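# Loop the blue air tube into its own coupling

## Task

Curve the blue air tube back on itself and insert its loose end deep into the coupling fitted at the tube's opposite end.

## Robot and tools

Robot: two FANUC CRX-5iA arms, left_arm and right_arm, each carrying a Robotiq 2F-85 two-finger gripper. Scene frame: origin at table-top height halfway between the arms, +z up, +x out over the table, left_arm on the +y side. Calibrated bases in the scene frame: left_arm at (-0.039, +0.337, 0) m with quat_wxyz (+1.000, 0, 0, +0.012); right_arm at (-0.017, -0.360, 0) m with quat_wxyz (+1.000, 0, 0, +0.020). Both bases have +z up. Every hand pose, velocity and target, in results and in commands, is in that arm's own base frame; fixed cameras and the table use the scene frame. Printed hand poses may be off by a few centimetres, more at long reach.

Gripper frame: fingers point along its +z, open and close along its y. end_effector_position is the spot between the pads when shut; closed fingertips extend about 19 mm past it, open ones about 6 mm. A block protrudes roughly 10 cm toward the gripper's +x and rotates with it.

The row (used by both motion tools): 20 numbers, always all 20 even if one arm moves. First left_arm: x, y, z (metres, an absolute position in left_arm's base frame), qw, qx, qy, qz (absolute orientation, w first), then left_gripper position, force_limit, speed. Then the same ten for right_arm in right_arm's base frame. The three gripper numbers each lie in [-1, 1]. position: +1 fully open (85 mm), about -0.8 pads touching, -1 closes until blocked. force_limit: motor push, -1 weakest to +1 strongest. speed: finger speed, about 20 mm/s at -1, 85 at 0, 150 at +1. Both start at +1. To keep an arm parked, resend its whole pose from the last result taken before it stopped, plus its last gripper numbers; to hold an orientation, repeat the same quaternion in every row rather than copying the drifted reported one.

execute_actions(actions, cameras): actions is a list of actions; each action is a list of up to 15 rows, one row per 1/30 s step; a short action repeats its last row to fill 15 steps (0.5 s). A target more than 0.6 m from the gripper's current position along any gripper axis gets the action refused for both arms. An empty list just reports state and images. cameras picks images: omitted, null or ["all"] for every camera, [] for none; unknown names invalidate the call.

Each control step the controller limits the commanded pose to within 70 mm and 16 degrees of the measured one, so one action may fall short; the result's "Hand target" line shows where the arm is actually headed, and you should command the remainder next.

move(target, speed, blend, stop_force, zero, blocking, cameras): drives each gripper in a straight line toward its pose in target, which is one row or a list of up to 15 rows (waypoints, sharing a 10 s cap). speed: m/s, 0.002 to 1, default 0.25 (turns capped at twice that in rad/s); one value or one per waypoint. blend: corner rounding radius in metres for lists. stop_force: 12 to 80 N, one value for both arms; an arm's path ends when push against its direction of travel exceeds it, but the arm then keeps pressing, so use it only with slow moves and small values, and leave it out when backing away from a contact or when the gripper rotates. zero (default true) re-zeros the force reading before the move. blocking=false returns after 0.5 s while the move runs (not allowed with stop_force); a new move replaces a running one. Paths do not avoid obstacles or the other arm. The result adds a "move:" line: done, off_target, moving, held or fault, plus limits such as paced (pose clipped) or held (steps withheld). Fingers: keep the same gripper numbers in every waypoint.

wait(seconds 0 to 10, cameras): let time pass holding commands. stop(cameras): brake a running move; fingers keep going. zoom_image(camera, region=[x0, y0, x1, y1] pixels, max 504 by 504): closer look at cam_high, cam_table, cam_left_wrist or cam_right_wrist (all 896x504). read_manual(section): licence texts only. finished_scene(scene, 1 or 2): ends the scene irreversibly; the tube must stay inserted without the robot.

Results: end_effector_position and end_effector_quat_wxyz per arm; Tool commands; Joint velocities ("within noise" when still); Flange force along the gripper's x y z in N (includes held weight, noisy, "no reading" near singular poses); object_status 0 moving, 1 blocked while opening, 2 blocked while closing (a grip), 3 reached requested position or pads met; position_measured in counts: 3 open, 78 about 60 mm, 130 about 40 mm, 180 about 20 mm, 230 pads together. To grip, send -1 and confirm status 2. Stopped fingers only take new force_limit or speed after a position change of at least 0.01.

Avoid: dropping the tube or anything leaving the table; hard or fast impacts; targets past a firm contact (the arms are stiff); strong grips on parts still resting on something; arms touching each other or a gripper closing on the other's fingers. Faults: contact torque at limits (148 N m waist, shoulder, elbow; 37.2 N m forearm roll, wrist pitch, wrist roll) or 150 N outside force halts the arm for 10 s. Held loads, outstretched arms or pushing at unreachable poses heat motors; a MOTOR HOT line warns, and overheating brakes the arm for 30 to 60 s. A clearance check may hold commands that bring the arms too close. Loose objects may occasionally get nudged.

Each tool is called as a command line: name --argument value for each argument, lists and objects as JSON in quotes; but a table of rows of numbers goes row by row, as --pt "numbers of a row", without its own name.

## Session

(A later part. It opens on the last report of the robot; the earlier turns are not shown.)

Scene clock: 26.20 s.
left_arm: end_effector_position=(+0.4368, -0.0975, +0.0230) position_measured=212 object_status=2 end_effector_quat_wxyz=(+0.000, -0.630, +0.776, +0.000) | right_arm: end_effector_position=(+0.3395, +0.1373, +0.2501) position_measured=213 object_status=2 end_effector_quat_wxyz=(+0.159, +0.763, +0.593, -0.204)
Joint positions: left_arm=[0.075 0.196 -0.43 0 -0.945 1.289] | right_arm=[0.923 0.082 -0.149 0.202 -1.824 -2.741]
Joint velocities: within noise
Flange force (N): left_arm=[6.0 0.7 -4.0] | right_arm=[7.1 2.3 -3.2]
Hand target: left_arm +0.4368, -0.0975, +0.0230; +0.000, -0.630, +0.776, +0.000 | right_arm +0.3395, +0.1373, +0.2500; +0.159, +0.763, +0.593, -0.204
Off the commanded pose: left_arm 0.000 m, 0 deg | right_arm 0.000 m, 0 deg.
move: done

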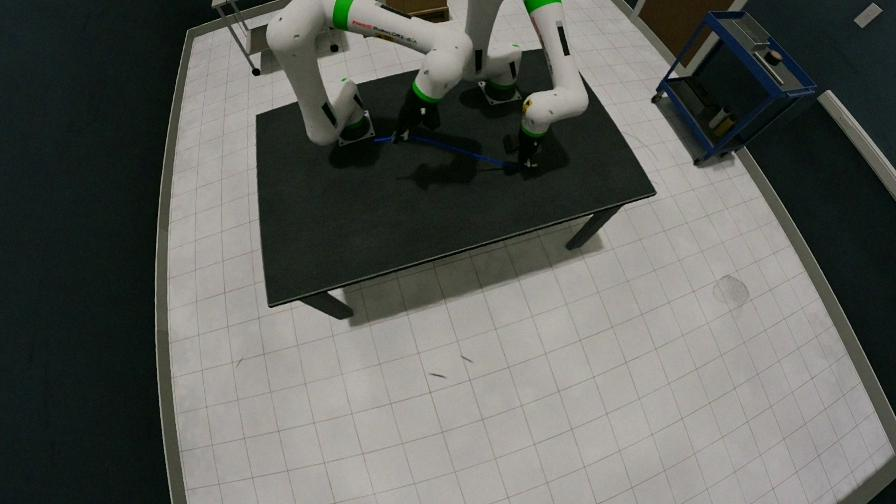

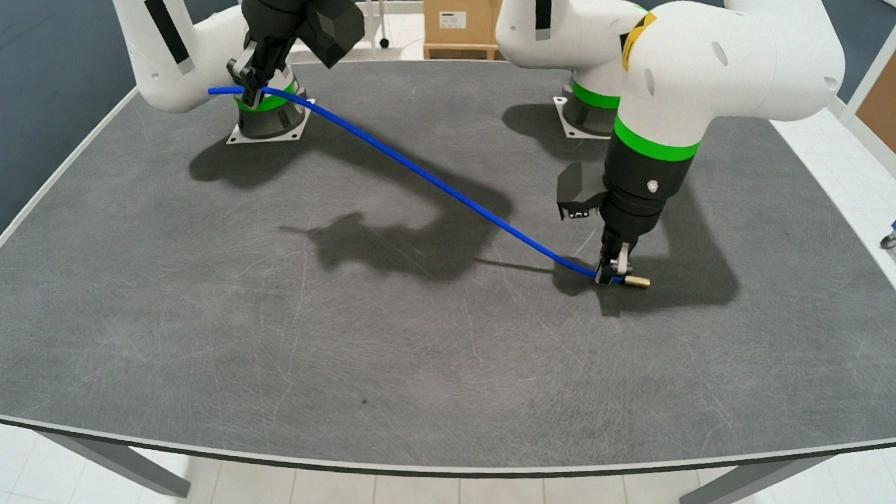

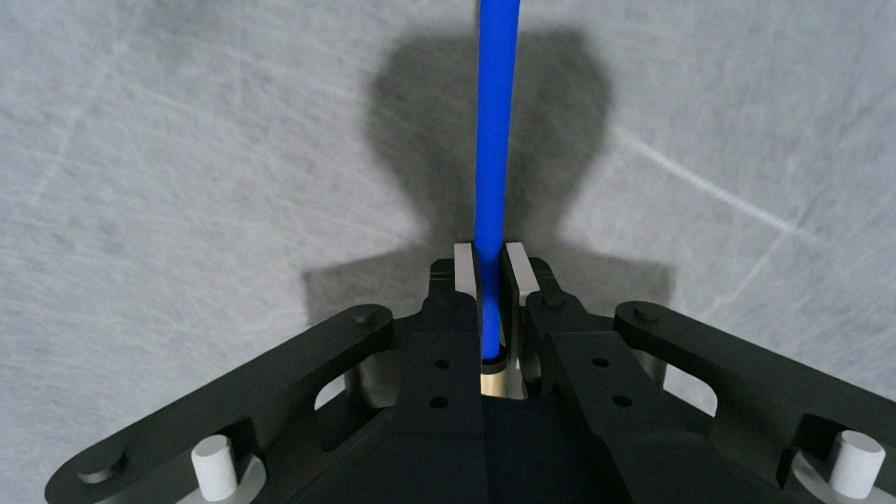

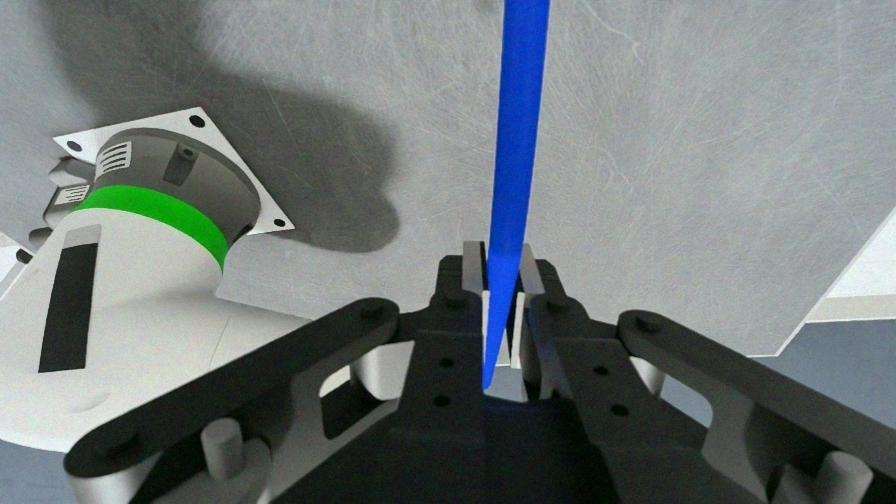

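Open left.

move --target '[0.4368,-0.0975,0.023,0,-0.6303,0.7764,0,-0.2,-0.3,-1,0.3395,0.1373,0.25,0.1588,0.7627,0.5927,-0.2043,-1,0.3,-1]' --speed 0.1 --cameras '[]'

wait --seconds 0.6 --cameras '["cam_left_wrist","cam_table"]'

zoom_image --camera "cam_table" --region '[520, 140, 740, 320]'

Scene clock: 27.67 s.
left_arm: end_effector_position=(+0.4368, -0.0975, +0.0230) position_measured=154 object_status=0 end_effector_quat_wxyz=(+0.000, -0.630, +0.776, +0.000) | right_arm: end_effector_position=(+0.3395, +0.1373, +0.2500) position_measured=213 object_status=2 end_effector_quat_wxyz=(+0.159, +0.763, +0.593, -0.204)
Joint positions: left_arm=[0.075 0.196 -0.43 0 -0.945 1.289] | right_arm=[0.923 0.082 -0.149 0.202 -1.824 -2.741]
Joint velocities: within noise
Flange force (N): left_arm=[1.4 0.5 -0.7] | right_arm=[0.7 1.2 -2.1]
Hand target: left_arm +0.4368, -0.0975, +0.0230; +0.000, -0.630, +0.776, +0.000 | right_arm +0.3395, +0.1373, +0.2500; +0.159, +0.763, +0.593, -0.204
Off the commanded pose: left_arm 0.000 m, 0 deg | right_arm 0.000 m, 0 deg.
move: done
No camera images: "cameras" was empty.

Scene clock: 28.27 s.
left_arm: end_effector_position=(+0.4368, -0.0975, +0.0230) position_measured=154 object_status=3 end_effector_quat_wxyz=(+0.000, -0.630, +0.776, +0.000) | right_arm: end_effector_position=(+0.3395, +0.1373, +0.2500) position_measured=213 object_status=2 end_effector_quat_wxyz=(+0.159, +0.763, +0.593, -0.204)
Joint positions: left_arm=[0.075 0.196 -0.43 0 -0.945 1.289] | right_arm=[0.923 0.082 -0.149 0.202 -1.824 -2.741]
Joint velocities: within noise
Flange force (N): left_arm=[0.6 0.5 -0.4] | right_arm=[1.3 2.1 -3.0]
Hand target: left_arm +0.4368, -0.0975, +0.0230; +0.000, -0.630, +0.776, +0.000 | right_arm +0.3395, +0.1373, +0.2500; +0.159, +0.763, +0.593, -0.204
Tool commands: left_gripper/position=-0.2 left_gripper/force_limit=-0.3 left_gripper/speed=-1.0 right_gripper/position=-1.0 right_gripper/force_limit=+0.3 right_gripper/speed=-1.0
Off the commanded pose: left_arm 0.000 m, 0 deg | right_arm 0.000 m, 0 deg.
wait: 0.60 s; at rest by 0.17 s
Images, in order (width x height): cam_table 896x504, cam_left_wrist 896x504.

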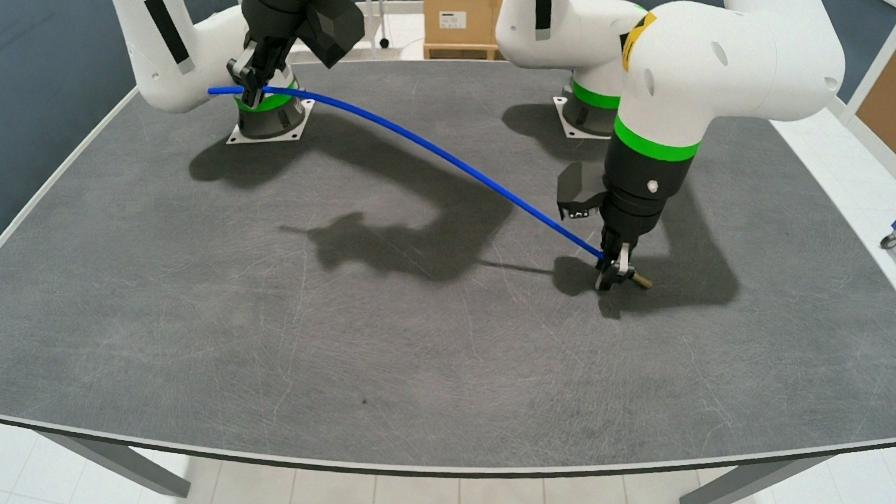

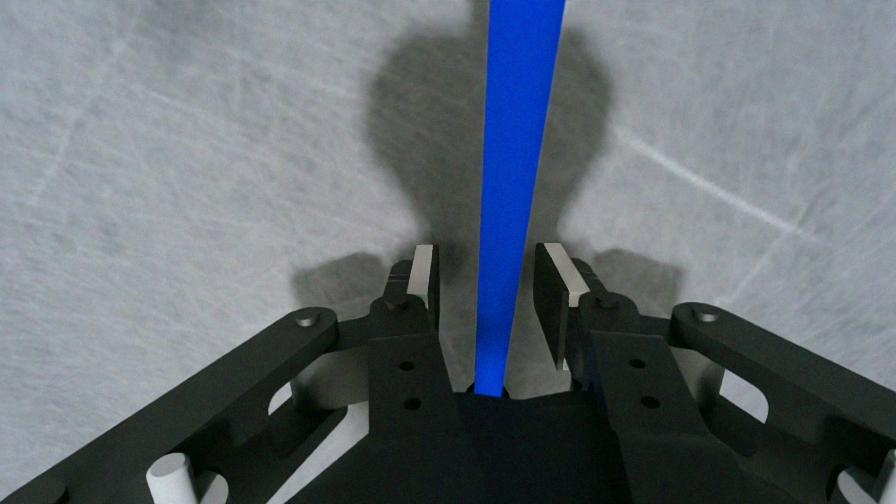

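Scaled by 2.291 from the camera's 896x504 image, which has a finer 1280x720 frame.

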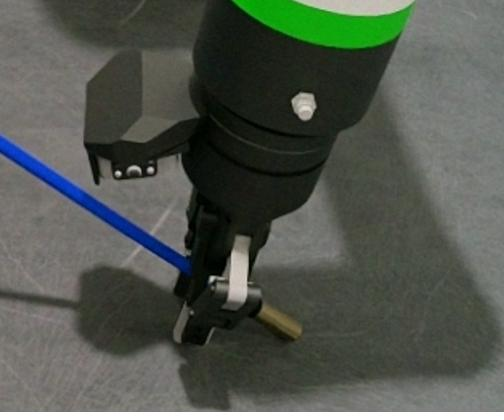

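move --target '[0.4383,-0.0906,0.038,0,-0.6303,0.7764,0,-0.2,-0.3,-1,0.3395,0.1373,0.25,0.1588,0.7627,0.5927,-0.2043,-1,0.3,-1]' --speed 0.06 --cameras '["cam_left_wrist","cam_table"]'

zoom_image --camera "cam_table" --region '[570, 220, 690, 320]'

Scene clock: 29.17 s.
left_arm: end_effector_position=(+0.4383, -0.0906, +0.0380) position_measured=154 object_status=3 end_effector_quat_wxyz=(+0.000, -0.630, +0.776, +0.000) | right_arm: end_effector_position=(+0.3395, +0.1373, +0.2500) position_measured=213 object_status=2 end_effector_quat_wxyz=(+0.159, +0.763, +0.593, -0.204)
Joint positions: left_arm=[0.091 0.173 -0.415 0 -0.983 1.273] | right_arm=[0.923 0.082 -0.149 0.202 -1.824 -2.741]
Joint velocities: within noise
Flange force (N): left_arm=[0.9 0.4 -0.8] | right_arm=[1.4 2.5 -2.9]
Hand target: left_arm +0.4383, -0.0906, +0.0380; +0.000, -0.630, +0.776, +0.000 | right_arm +0.3395, +0.1373, +0.2500; +0.159, +0.763, +0.593, -0.204
Off the commanded pose: left_arm 0.000 m, 0 deg | right_arm 0.000 m, 0 deg.
move: done
Images, in order (width x height): cam_table 896x504, cam_left_wrist 896x504.

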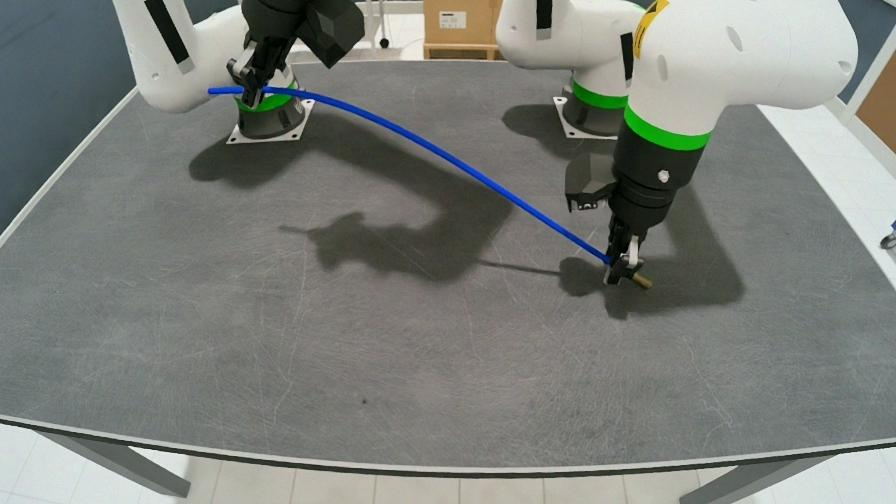

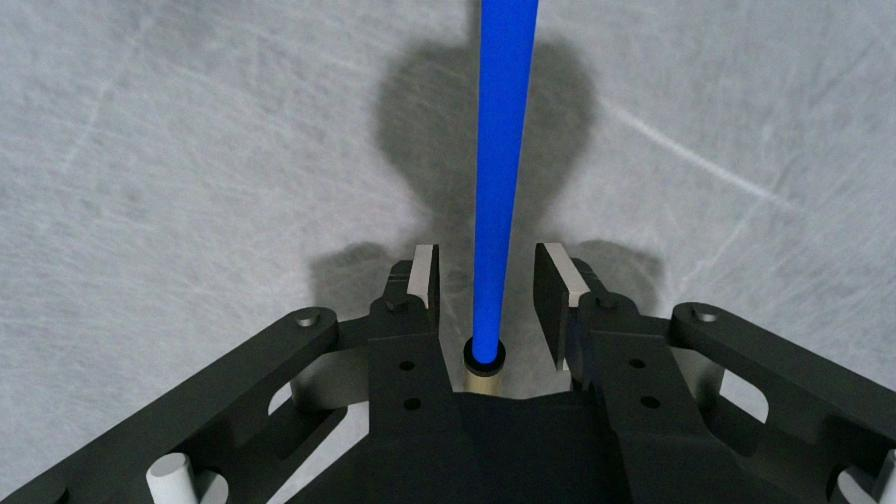

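Scaled by 4.200 from the camera's 896x504 image, which has a finer 1280x720 frame.

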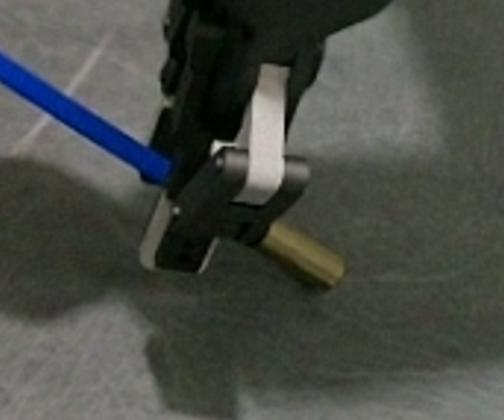

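move --target '[0.4383,-0.0906,0.038,0,-0.6303,0.7764,0,-1,0.3,-1,0.3395,0.1373,0.25,0.1588,0.7627,0.5927,-0.2043,-1,0.3,-1]' --speed 0.1 --cameras '[]'

wait --seconds 0.6 --cameras '[]'

Scene clock: 30.93 s.
left_arm: end_effector_position=(+0.4383, -0.0906, +0.0380) position_measured=214 object_status=0 end_effector_quat_wxyz=(+0.000, -0.630, +0.776, +0.000) | right_arm: end_effector_position=(+0.3395, +0.1373, +0.2500) position_measured=213 object_status=2 end_effector_quat_wxyz=(+0.159, +0.763, +0.593, -0.204)
Joint positions: left_arm=[0.091 0.173 -0.415 0 -0.983 1.273] | right_arm=[0.923 0.082 -0.149 0.202 -1.824 -2.741]
Joint velocities: within noise
Flange force (N): left_arm=[0.6 0.3 -1.2] | right_arm=[0.9 1.7 -2.9]
Hand target: left_arm +0.4383, -0.0906, +0.0380; +0.000, -0.630, +0.776, +0.000 | right_arm +0.3395, +0.1373, +0.2500; +0.159, +0.763, +0.593, -0.204
Off the commanded pose: left_arm 0.000 m, 0 deg | right_arm 0.000 m, 0 deg.
move: done
No camera images: "cameras" was empty.

Scene clock: 31.53 s.
left_arm: end_effector_position=(+0.4383, -0.0906, +0.0380) position_measured=214 object_status=2 end_effector_quat_wxyz=(+0.000, -0.630, +0.776, +0.000) | right_arm: end_effector_position=(+0.3395, +0.1373, +0.2500) position_measured=213 object_status=2 end_effector_quat_wxyz=(+0.159, +0.763, +0.593, -0.204)
Joint positions: left_arm=[0.091 0.173 -0.415 0 -0.983 1.273] | right_arm=[0.923 0.082 -0.149 0.202 -1.824 -2.741]
Joint velocities: within noise
Flange force (N): left_arm=[0.3 1.9 -1.0] | right_arm=[0.9 1.4 -2.1]
Hand target: left_arm +0.4383, -0.0906, +0.0380; +0.000, -0.630, +0.776, +0.000 | right_arm +0.3395, +0.1373, +0.2500; +0.159, +0.763, +0.593, -0.204
Tool commands: left_gripper/position=-1.0 left_gripper/force_limit=+0.3 left_gripper/speed=-1.0 right_gripper/position=-1.0 right_gripper/force_limit=+0.3 right_gripper/speed=-1.0
Off the commanded pose: left_arm 0.000 m, 0 deg | right_arm 0.000 m, 0 deg.
wait: 0.60 s; at rest by 0.17 s
No camera images: "cameras" was empty.

move --pt "0.3868 -0.0963 0.15 0.1549 -0.6819 0.6986 0.1512 -1 0.3 -1 0.3711 0.0952 0.15 0.1793 0.6965 0.6692 -0.1866 -1 0.3 -1" --pt "0.4068 -0.0968 0.13 0.1887 -0.4780 0.8513 0.1059 -1 0.3 -1 0.3911 0.0944 0.13 0.2215 0.4996 0.8267 -0.1339 -1 0.3 -1" --pt "0.4260 -0.1303 0.11 0.2097 -0.2413 0.9460 0.0535 -1 0.3 -1 0.4124 0.1266 0.11 0.2486 0.2686 0.9278 -0.0720 -1 0.3 -1" --speed 0.15 --blend 0.03 --cameras '["cam_table"]'

move --pt "0.4448 -0.1797 0.10 0.2164 0.0117 0.9762 -0.0026 -1 0.3 -1 0.4343 0.1748 0.10 0.2587 0.0193 0.9657 -0.0052 -1 0.3 -1" --pt "0.4537 -0.2280 0.10 0.2083 0.2640 0.9399 -0.0585 -1 0.3 -1 0.4463 0.2223 0.10 0.2513 -0.2313 0.9378 0.0620 -1 0.3 -1" --speed 0.15 --blend 0.02 --cameras '["cam_table"]'

move --pt "0.4534 -0.2379 0.10 0.1861 0.4983 0.8396 -0.1105 -1 0.3 -1 0.4467 0.2323 0.10 0.2267 -0.4661 0.8459 0.1249 -1 0.3 -1" --pt "0.4532 -0.2480 0.098 0.1512 0.6986 0.6819 -0.1549 -1 0.3 -1 0.4500 0.2423 0.098 0.1987 -0.6660 0.6932 0.1909 -1 0.3 -1" --speed 0.15 --blend 0.005

zoom_image --camera "cam_table" --region '[340, 200, 540, 310]'

Scene clock: 37.40 s.
left_arm: end_effector_position=(+0.4260, -0.1303, +0.1100) position_measured=214 object_status=2 end_effector_quat_wxyz=(+0.210, -0.241, +0.946, +0.054) | right_arm: end_effector_position=(+0.4124, +0.1266, +0.1100) position_measured=213 object_status=2 end_effector_quat_wxyz=(+0.249, +0.269, +0.928, -0.072)
Joint positions: left_arm=[-0.219 -0.094 -0.468 -0.365 -0.894 0.906] | right_arm=[0.941 -0.117 -0.804 0.656 -0.958 -1.912]
Joint velocities: within noise
Flange force (N): left_arm=[1.0 0.5 -1.0] | right_arm=[-2.1 2.4 -1.5]
Hand target: left_arm +0.4260, -0.1303, +0.1100; +0.210, -0.241, +0.946, +0.054 | right_arm +0.4124, +0.1266, +0.1100; +0.249, +0.269, +0.928, -0.072
Off the commanded pose: left_arm 0.000 m, 0 deg | right_arm 0.000 m, 0 deg.
move: done
Images, in order (width x height): cam_table 896x504.

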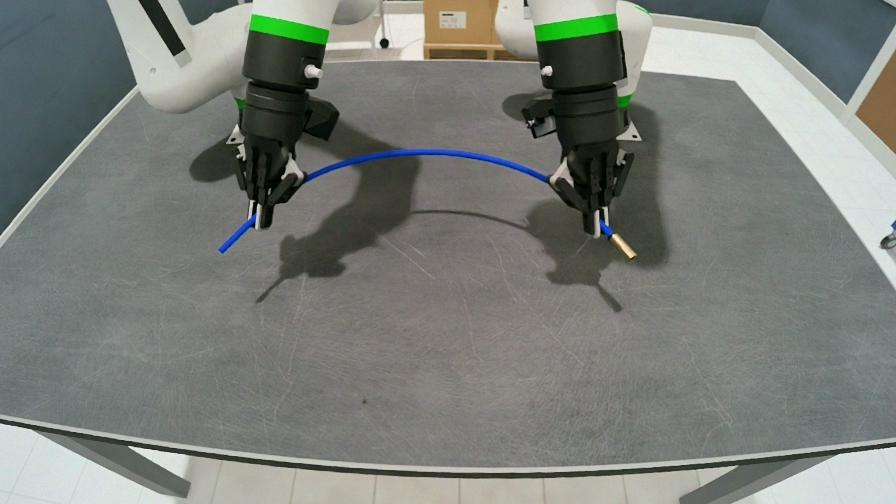

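Scene clock: 41.33 s.
left_arm: end_effector_position=(+0.4537, -0.2280, +0.1000) position_measured=214 object_status=2 end_effector_quat_wxyz=(+0.208, +0.264, +0.940, -0.059) | right_arm: end_effector_position=(+0.4463, +0.2223, +0.1000) position_measured=213 object_status=2 end_effector_quat_wxyz=(+0.251, -0.231, +0.938, +0.062)
Joint positions: left_arm=[-0.104 -0.051 -0.661 0.332 -0.589 -0.686] | right_arm=[0.813 -0.126 -0.774 0.38 -0.451 -0.633]
Joint velocities: within noise
Flange force (N): left_arm=[0.2 -2.0 -1.9] | right_arm=[-3.5 -0.7 0.3]
Hand target: left_arm +0.4537, -0.2280, +0.1000; +0.208, +0.264, +0.940, -0.059 | right_arm +0.4463, +0.2223, +0.1000; +0.251, -0.231, +0.938, +0.062
Off the commanded pose: left_arm 0.000 m, 0 deg | right_arm 0.000 m, 0 deg.
move: done
Images, in order (width x height): cam_table 896x504.

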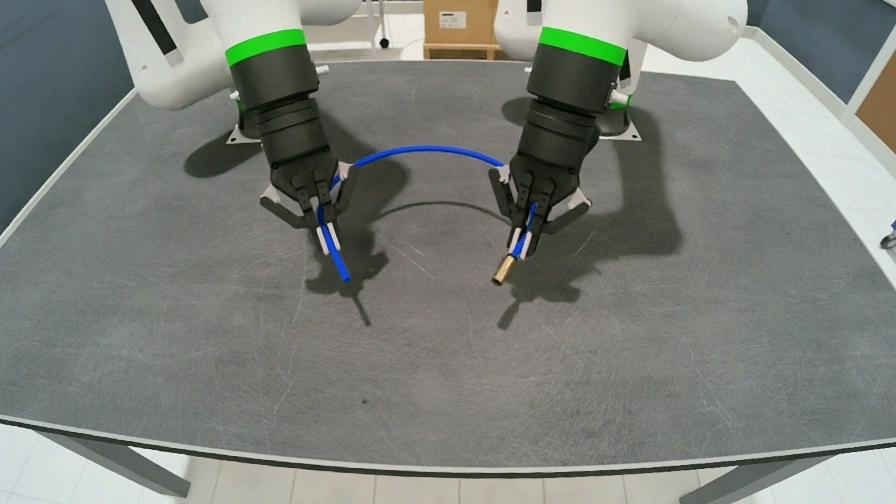

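Scene clock: 45.17 s.
left_arm: end_effector_position=(+0.4532, -0.2480, +0.0980) position_measured=214 object_status=2 end_effector_quat_wxyz=(+0.151, +0.699, +0.682, -0.155) | right_arm: end_effector_position=(+0.4500, +0.2423, +0.0980) position_measured=213 object_status=2 end_effector_quat_wxyz=(-0.199, +0.666, -0.693, -0.191)
Joint positions: left_arm=[-0.008 0.183 -0.463 0.526 -1 -1.893] | right_arm=[0.413 0.158 -0.221 -0.596 -1.013 1.394]
Joint velocities: within noise
Flange force (N): left_arm=[-2.4 -0.6 0.3] | right_arm=[-1.8 -3.7 1.4]
Hand target: left_arm +0.4532, -0.2480, +0.0980; +0.151, +0.699, +0.682, -0.155 | right_arm +0.4500, +0.2423, +0.0980; -0.199, +0.666, -0.693, -0.191
Off the commanded pose: left_arm 0.000 m, 0 deg | right_arm 0.000 m, 0 deg.
move: done

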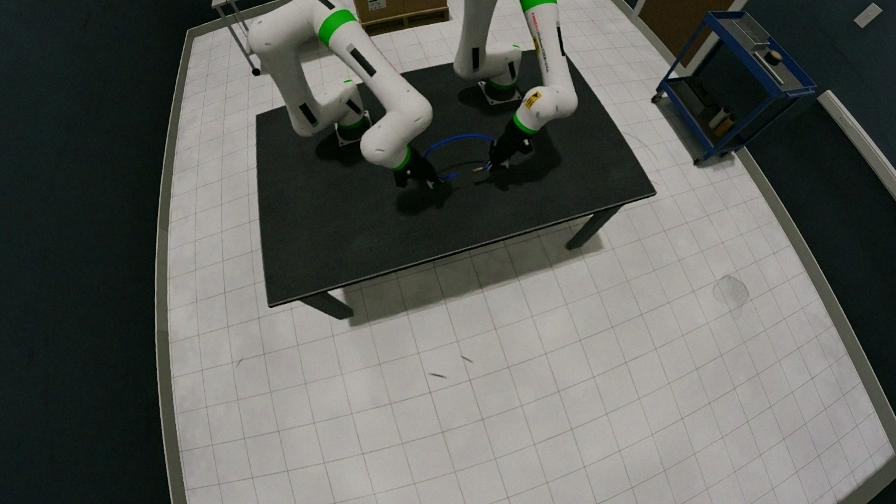

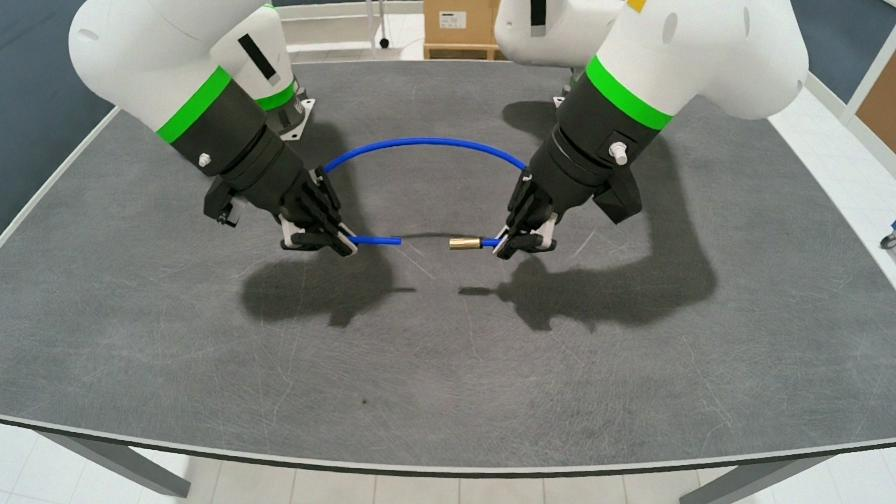

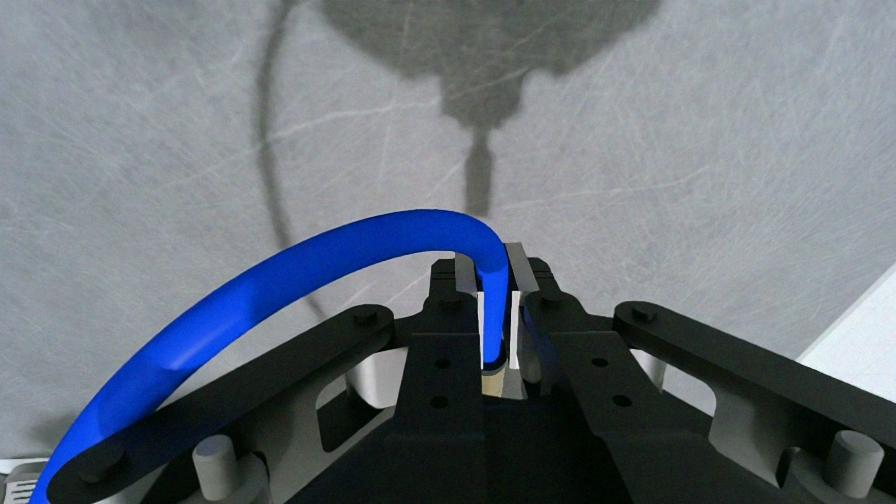

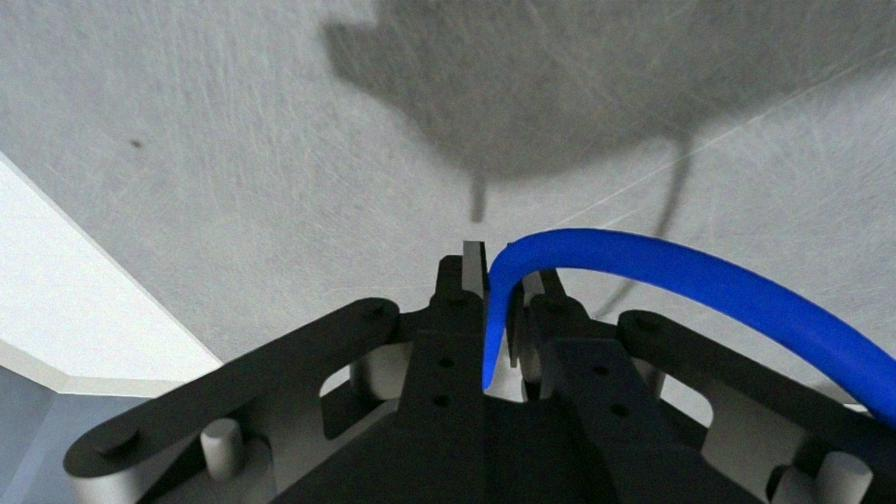

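Scaled by 2.520 from the camera's 896x504 image, which has a finer 1280x720 frame.

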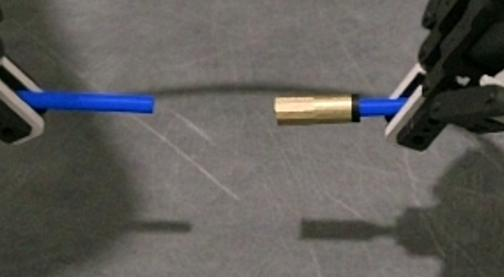

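move --target '[0.4527,-0.2700,0.098,0.1512,0.6986,0.6819,-0.1549,-1,0.3,-1,0.4509,0.2643,0.098,0.1987,-0.6660,0.6932,0.1909,-1,0.3,-1]' --speed 0.08

zoom_image --camera "cam_table" --region '[370, 220, 490, 265]'

zoom_image --camera "cam_table" --region '[390, 265, 510, 310]'

Scene clock: 46.23 s.
left_arm: end_effector_position=(+0.4527, -0.2700, +0.0980) position_measured=214 object_status=2 end_effector_quat_wxyz=(+0.151, +0.699, +0.682, -0.155) | right_arm: end_effector_position=(+0.4509, +0.2643, +0.0980) position_measured=213 object_status=2 end_effector_quat_wxyz=(-0.199, +0.666, -0.693, -0.191)
Joint positions: left_arm=[-0.057 0.196 -0.45 0.533 -0.981 -1.852] | right_arm=[0.459 0.17 -0.209 -0.59 -0.99 1.352]
Joint velocities: within noise
Flange force (N): left_arm=[-2.3 -0.9 0.1] | right_arm=[-1.1 -4.0 0.3]
Hand target: left_arm +0.4527, -0.2700, +0.0980; +0.151, +0.699, +0.682, -0.155 | right_arm +0.4509, +0.2643, +0.0980; -0.199, +0.666, -0.693, -0.191
Off the commanded pose: left_arm 0.000 m, 0 deg | right_arm 0.000 m, 0 deg.
move: done

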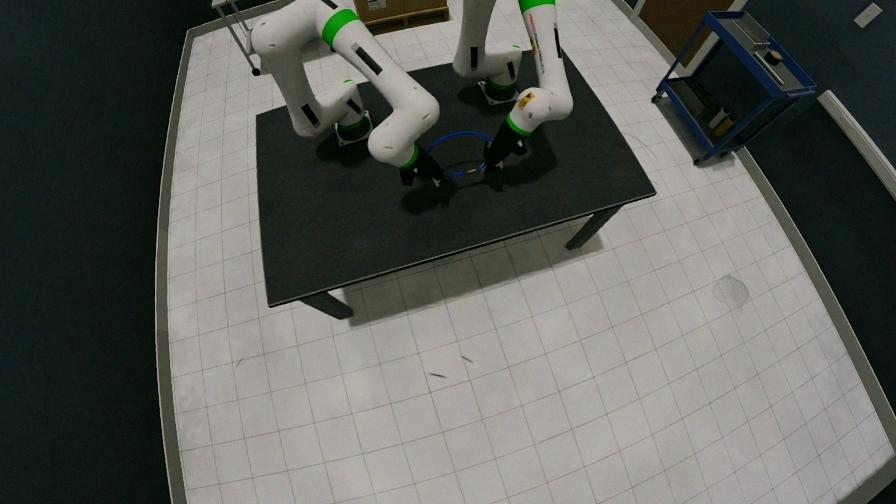

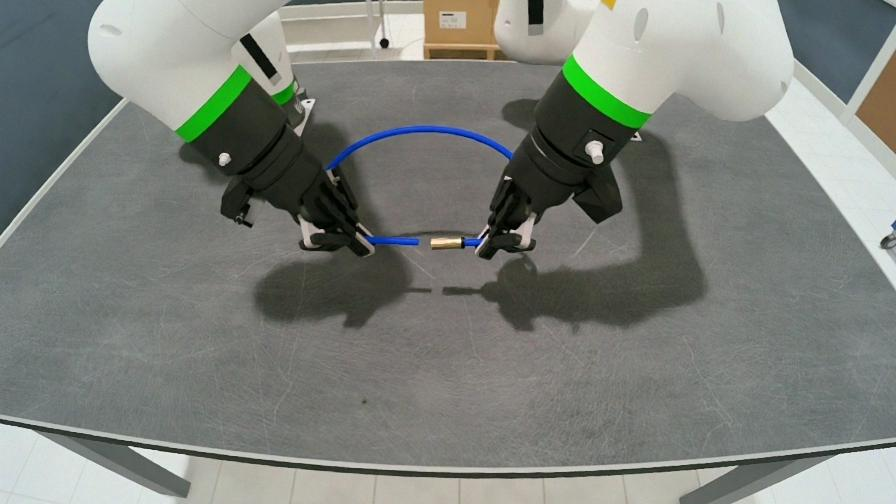

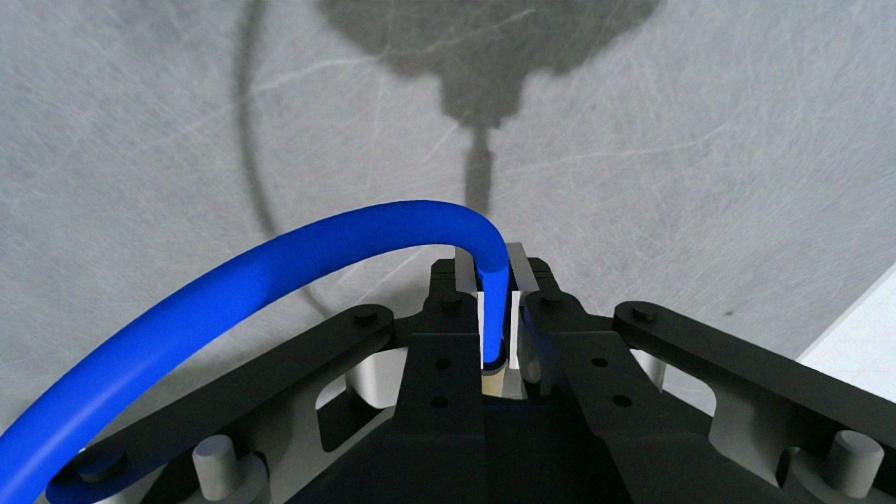

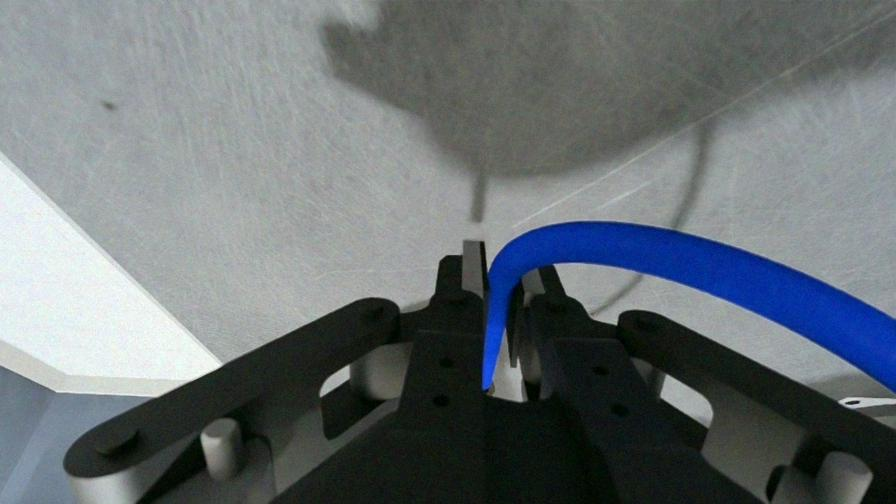

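Scaled by 4.200 from the camera's 896x504 image, which has a finer 1280x720 frame.

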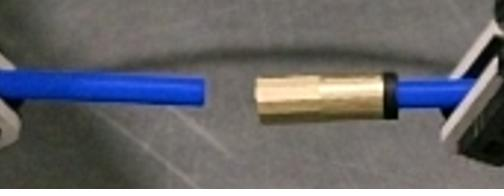

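Scaled by 4.200 from the camera's 896x504 image, which has a finer 1280x720 frame.

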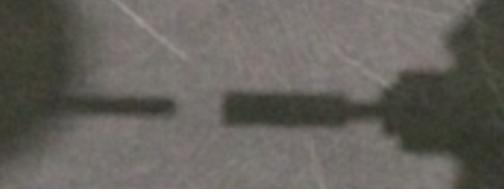

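move --target '[0.4527,-0.2700,0.098,0.1725,0.6934,0.6768,-0.1768,-1,0.3,-1,0.4532,0.2643,0.0973,0.2054,-0.6717,0.6825,0.2022,-1,0.3,-1]' --speed 0.08 --cameras '["cam_table"]'

zoom_image --camera "cam_table" --region '[370, 220, 490, 265]'

zoom_image --camera "cam_table" --region '[390, 265, 510, 310]'

Scene clock: 47.53 s.
left_arm: end_effector_position=(+0.4527, -0.2700, +0.0980) position_measured=214 object_status=2 end_effector_quat_wxyz=(+0.173, +0.693, +0.677, -0.177) | right_arm: end_effector_position=(+0.4532, +0.2643, +0.0973) position_measured=213 object_status=2 end_effector_quat_wxyz=(-0.205, +0.672, -0.682, -0.202)
Joint positions: left_arm=[-0.031 0.196 -0.491 0.616 -0.977 -1.94] | right_arm=[0.432 0.187 -0.192 -0.627 -1.011 1.415]
Joint velocities: within noise
Flange force (N): left_arm=[-2.0 -1.4 -0.6] | right_arm=[-1.6 -3.7 0.7]
Hand target: left_arm +0.4527, -0.2700, +0.0980; +0.173, +0.693, +0.677, -0.177 | right_arm +0.4532, +0.2643, +0.0973; -0.205, +0.672, -0.682, -0.202
Off the commanded pose: left_arm 0.000 m, 0 deg | right_arm 0.000 m, 0 deg.
move: done
Images, in order (width x height): cam_table 896x504.

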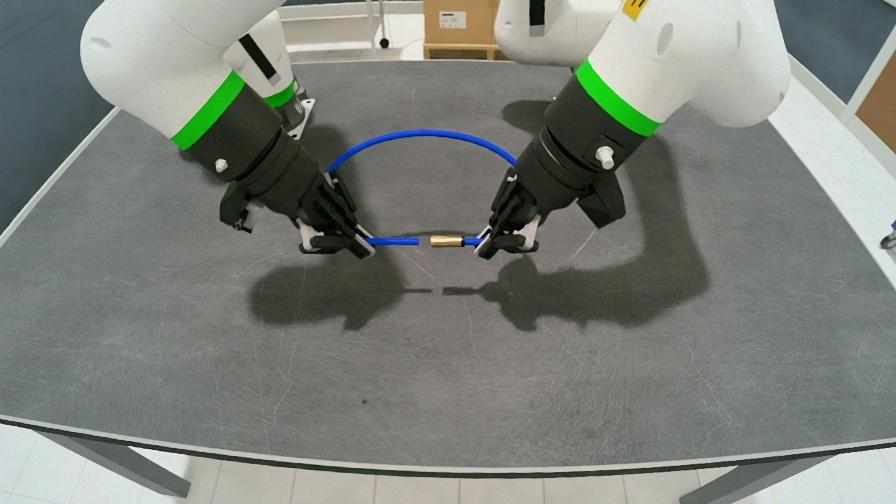

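Scaled by 4.200 from the camera's 896x504 image, which has a finer 1280x720 frame.

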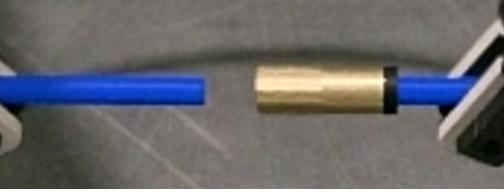

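Scaled by 4.200 from the camera's 896x504 image, which has a finer 1280x720 frame.

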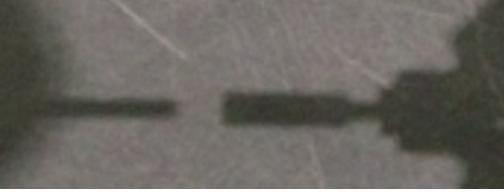

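move --target '[0.4527,-0.2700,0.098,0.1725,0.6934,0.6768,-0.1768,-1,0.3,-1,0.4540,0.2773,0.0976,0.2054,-0.6717,0.6825,0.2022,-1,0.3,-1]' --speed 0.05 --cameras '["cam_table","cam_right_wrist"]'

zoom_image --camera "cam_table" --region '[405, 220, 475, 260]'

zoom_image --camera "cam_table" --region '[405, 270, 475, 310]'

zoom_image --camera "cam_right_wrist" --region '[450, 300, 550, 420]'

Scene clock: 48.43 s.
left_arm: end_effector_position=(+0.4527, -0.2700, +0.0980) position_measured=214 object_status=2 end_effector_quat_wxyz=(+0.173, +0.693, +0.677, -0.177) | right_arm: end_effector_position=(+0.4540, +0.2773, +0.0976) position_measured=213 object_status=2 end_effector_quat_wxyz=(-0.205, +0.672, -0.682, -0.202)
Joint positions: left_arm=[-0.031 0.196 -0.491 0.616 -0.977 -1.94] | right_arm=[0.458 0.195 -0.183 -0.624 -0.998 1.391]
Joint velocities: within noise
Flange force (N): left_arm=[-1.9 -1.2 0.2] | right_arm=[-1.4 -3.5 0.2]
Hand target: left_arm +0.4527, -0.2700, +0.0980; +0.173, +0.693, +0.677, -0.177 | right_arm +0.4540, +0.2773, +0.0976; -0.205, +0.672, -0.682, -0.202
Off the commanded pose: left_arm 0.000 m, 0 deg | right_arm 0.000 m, 0 deg.
move: done
Images, in order (width x height): cam_table 896x504, cam_right_wrist 896x504.

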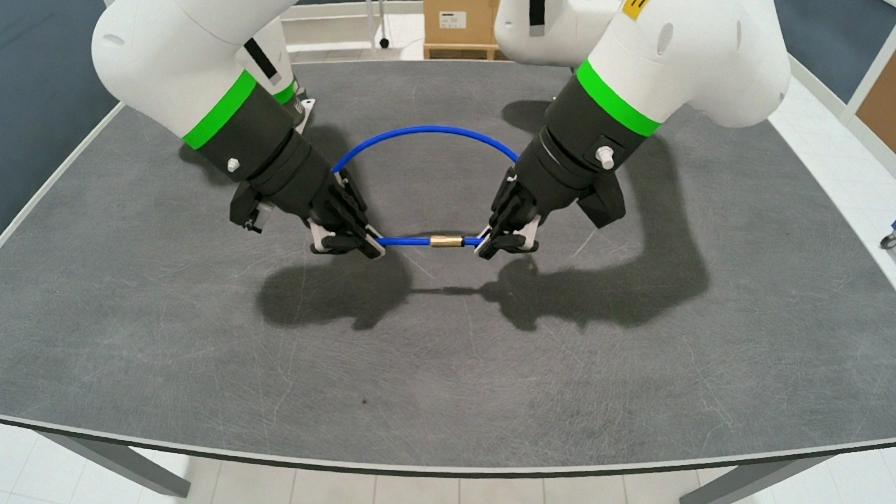

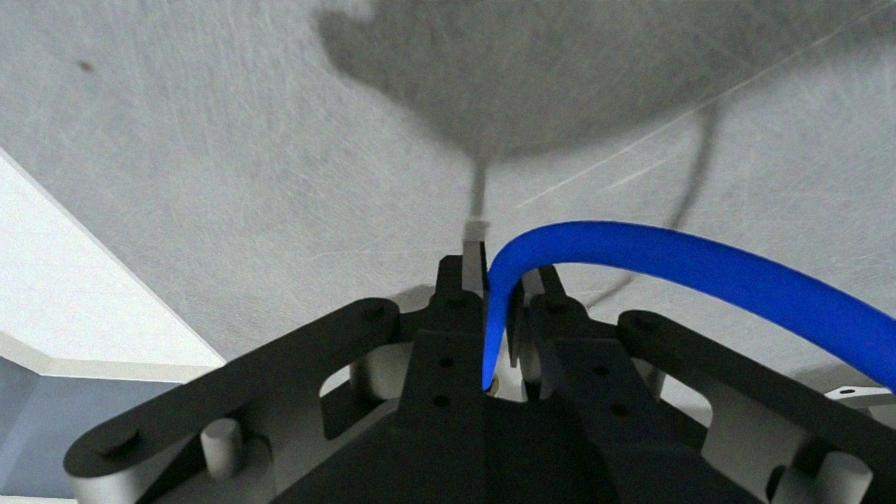

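Scaled by 7.200 from the camera's 896x504 image, which has a finer 1280x720 frame.

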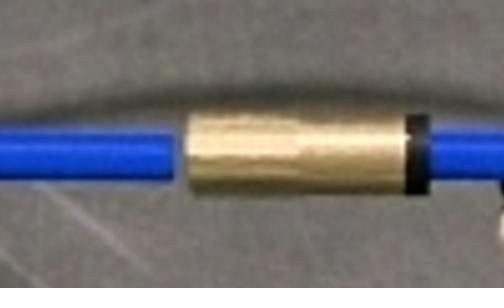

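Scaled by 7.200 from the camera's 896x504 image, which has a finer 1280x720 frame.

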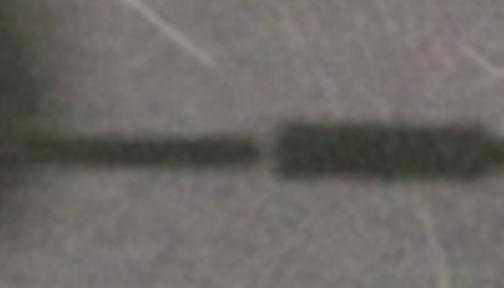

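Scaled by 4.200 from the camera's 896x504 image, which has a finer 1280x720 frame.

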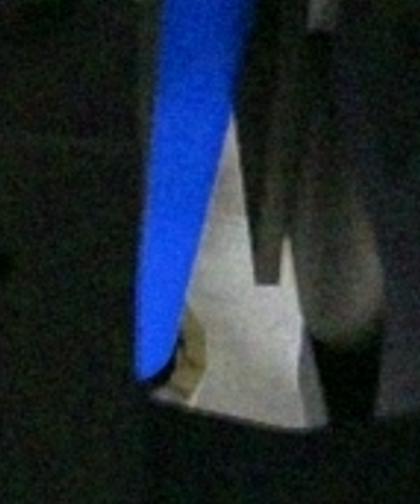

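move --target '[0.4527,-0.2700,0.098,0.1725,0.6934,0.6768,-0.1768,-1,0.3,-1,0.4549,0.3023,0.0978,0.2054,-0.6717,0.6825,0.2022,-1,0.3,-1]' --speed 0.01 --stop_force 20 --cameras '["cam_table","cam_right_wrist"]'

zoom_image --camera "cam_table" --region '[390, 220, 500, 310]'

zoom_image --camera "cam_right_wrist" --region '[450, 300, 550, 420]'

Scene clock: 52.70 s.
left_arm: end_effector_position=(+0.4527, -0.2700, +0.0980) position_measured=214 object_status=2 end_effector_quat_wxyz=(+0.173, +0.693, +0.677, -0.177) | right_arm: end_effector_position=(+0.4548, +0.2993, +0.0977) position_measured=213 object_status=2 end_effector_quat_wxyz=(-0.205, +0.672, -0.683, -0.202)
Joint positions: left_arm=[-0.031 0.196 -0.491 0.616 -0.977 -1.94] | right_arm=[0.502 0.209 -0.167 -0.617 -0.976 1.35]
Joint velocities: within noise
Flange force (N): left_arm=[19.3 -1.2 -11.0] | right_arm=[18.8 -3.2 -12.4]
Hand target: left_arm +0.4527, -0.2700, +0.0980; +0.173, +0.693, +0.677, -0.177 | right_arm +0.4548, +0.2993, +0.0977; -0.205, +0.672, -0.683, -0.202
Off the commanded pose: left_arm 0.000 m, 0 deg | right_arm 0.003 m, 0 deg.
move: contact (right_arm)
Images, in order (width x height): cam_table 896x504, cam_right_wrist 896x504.

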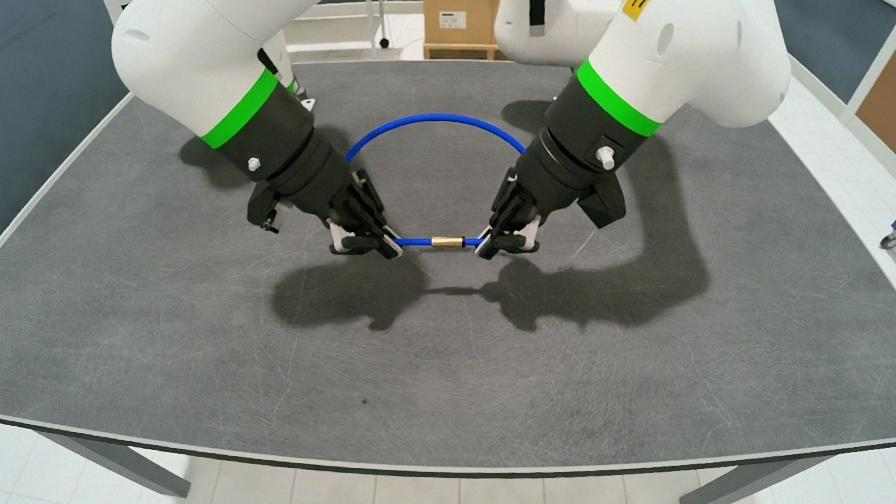

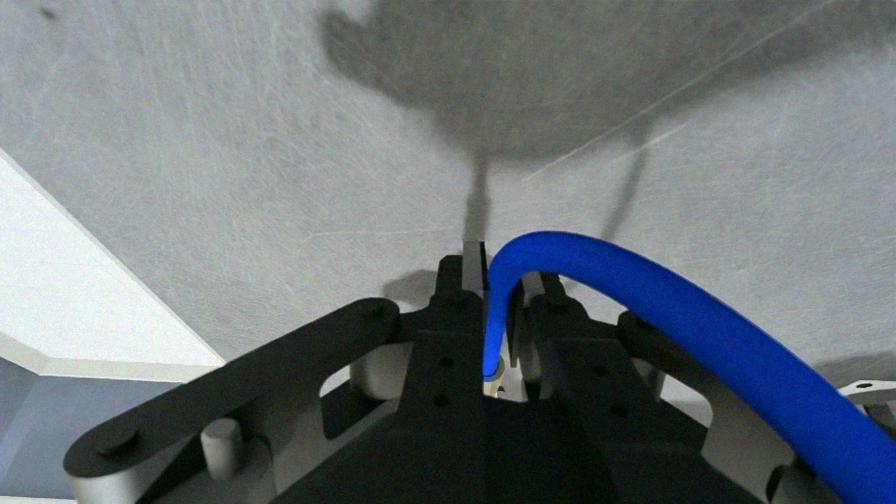

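Scaled by 4.582 from the camera's 896x504 image, which has a finer 1280x720 frame.

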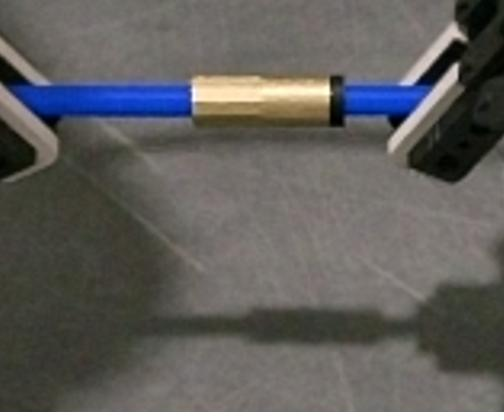

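Scaled by 4.200 from the camera's 896x504 image, which has a finer 1280x720 frame.

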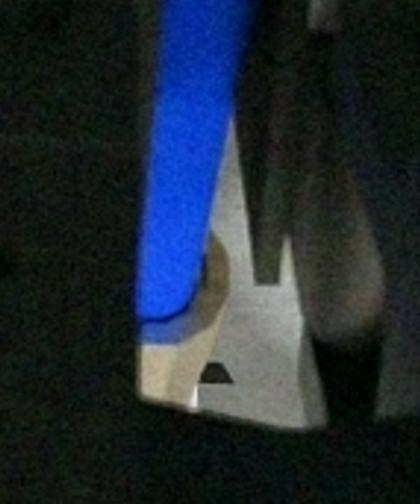

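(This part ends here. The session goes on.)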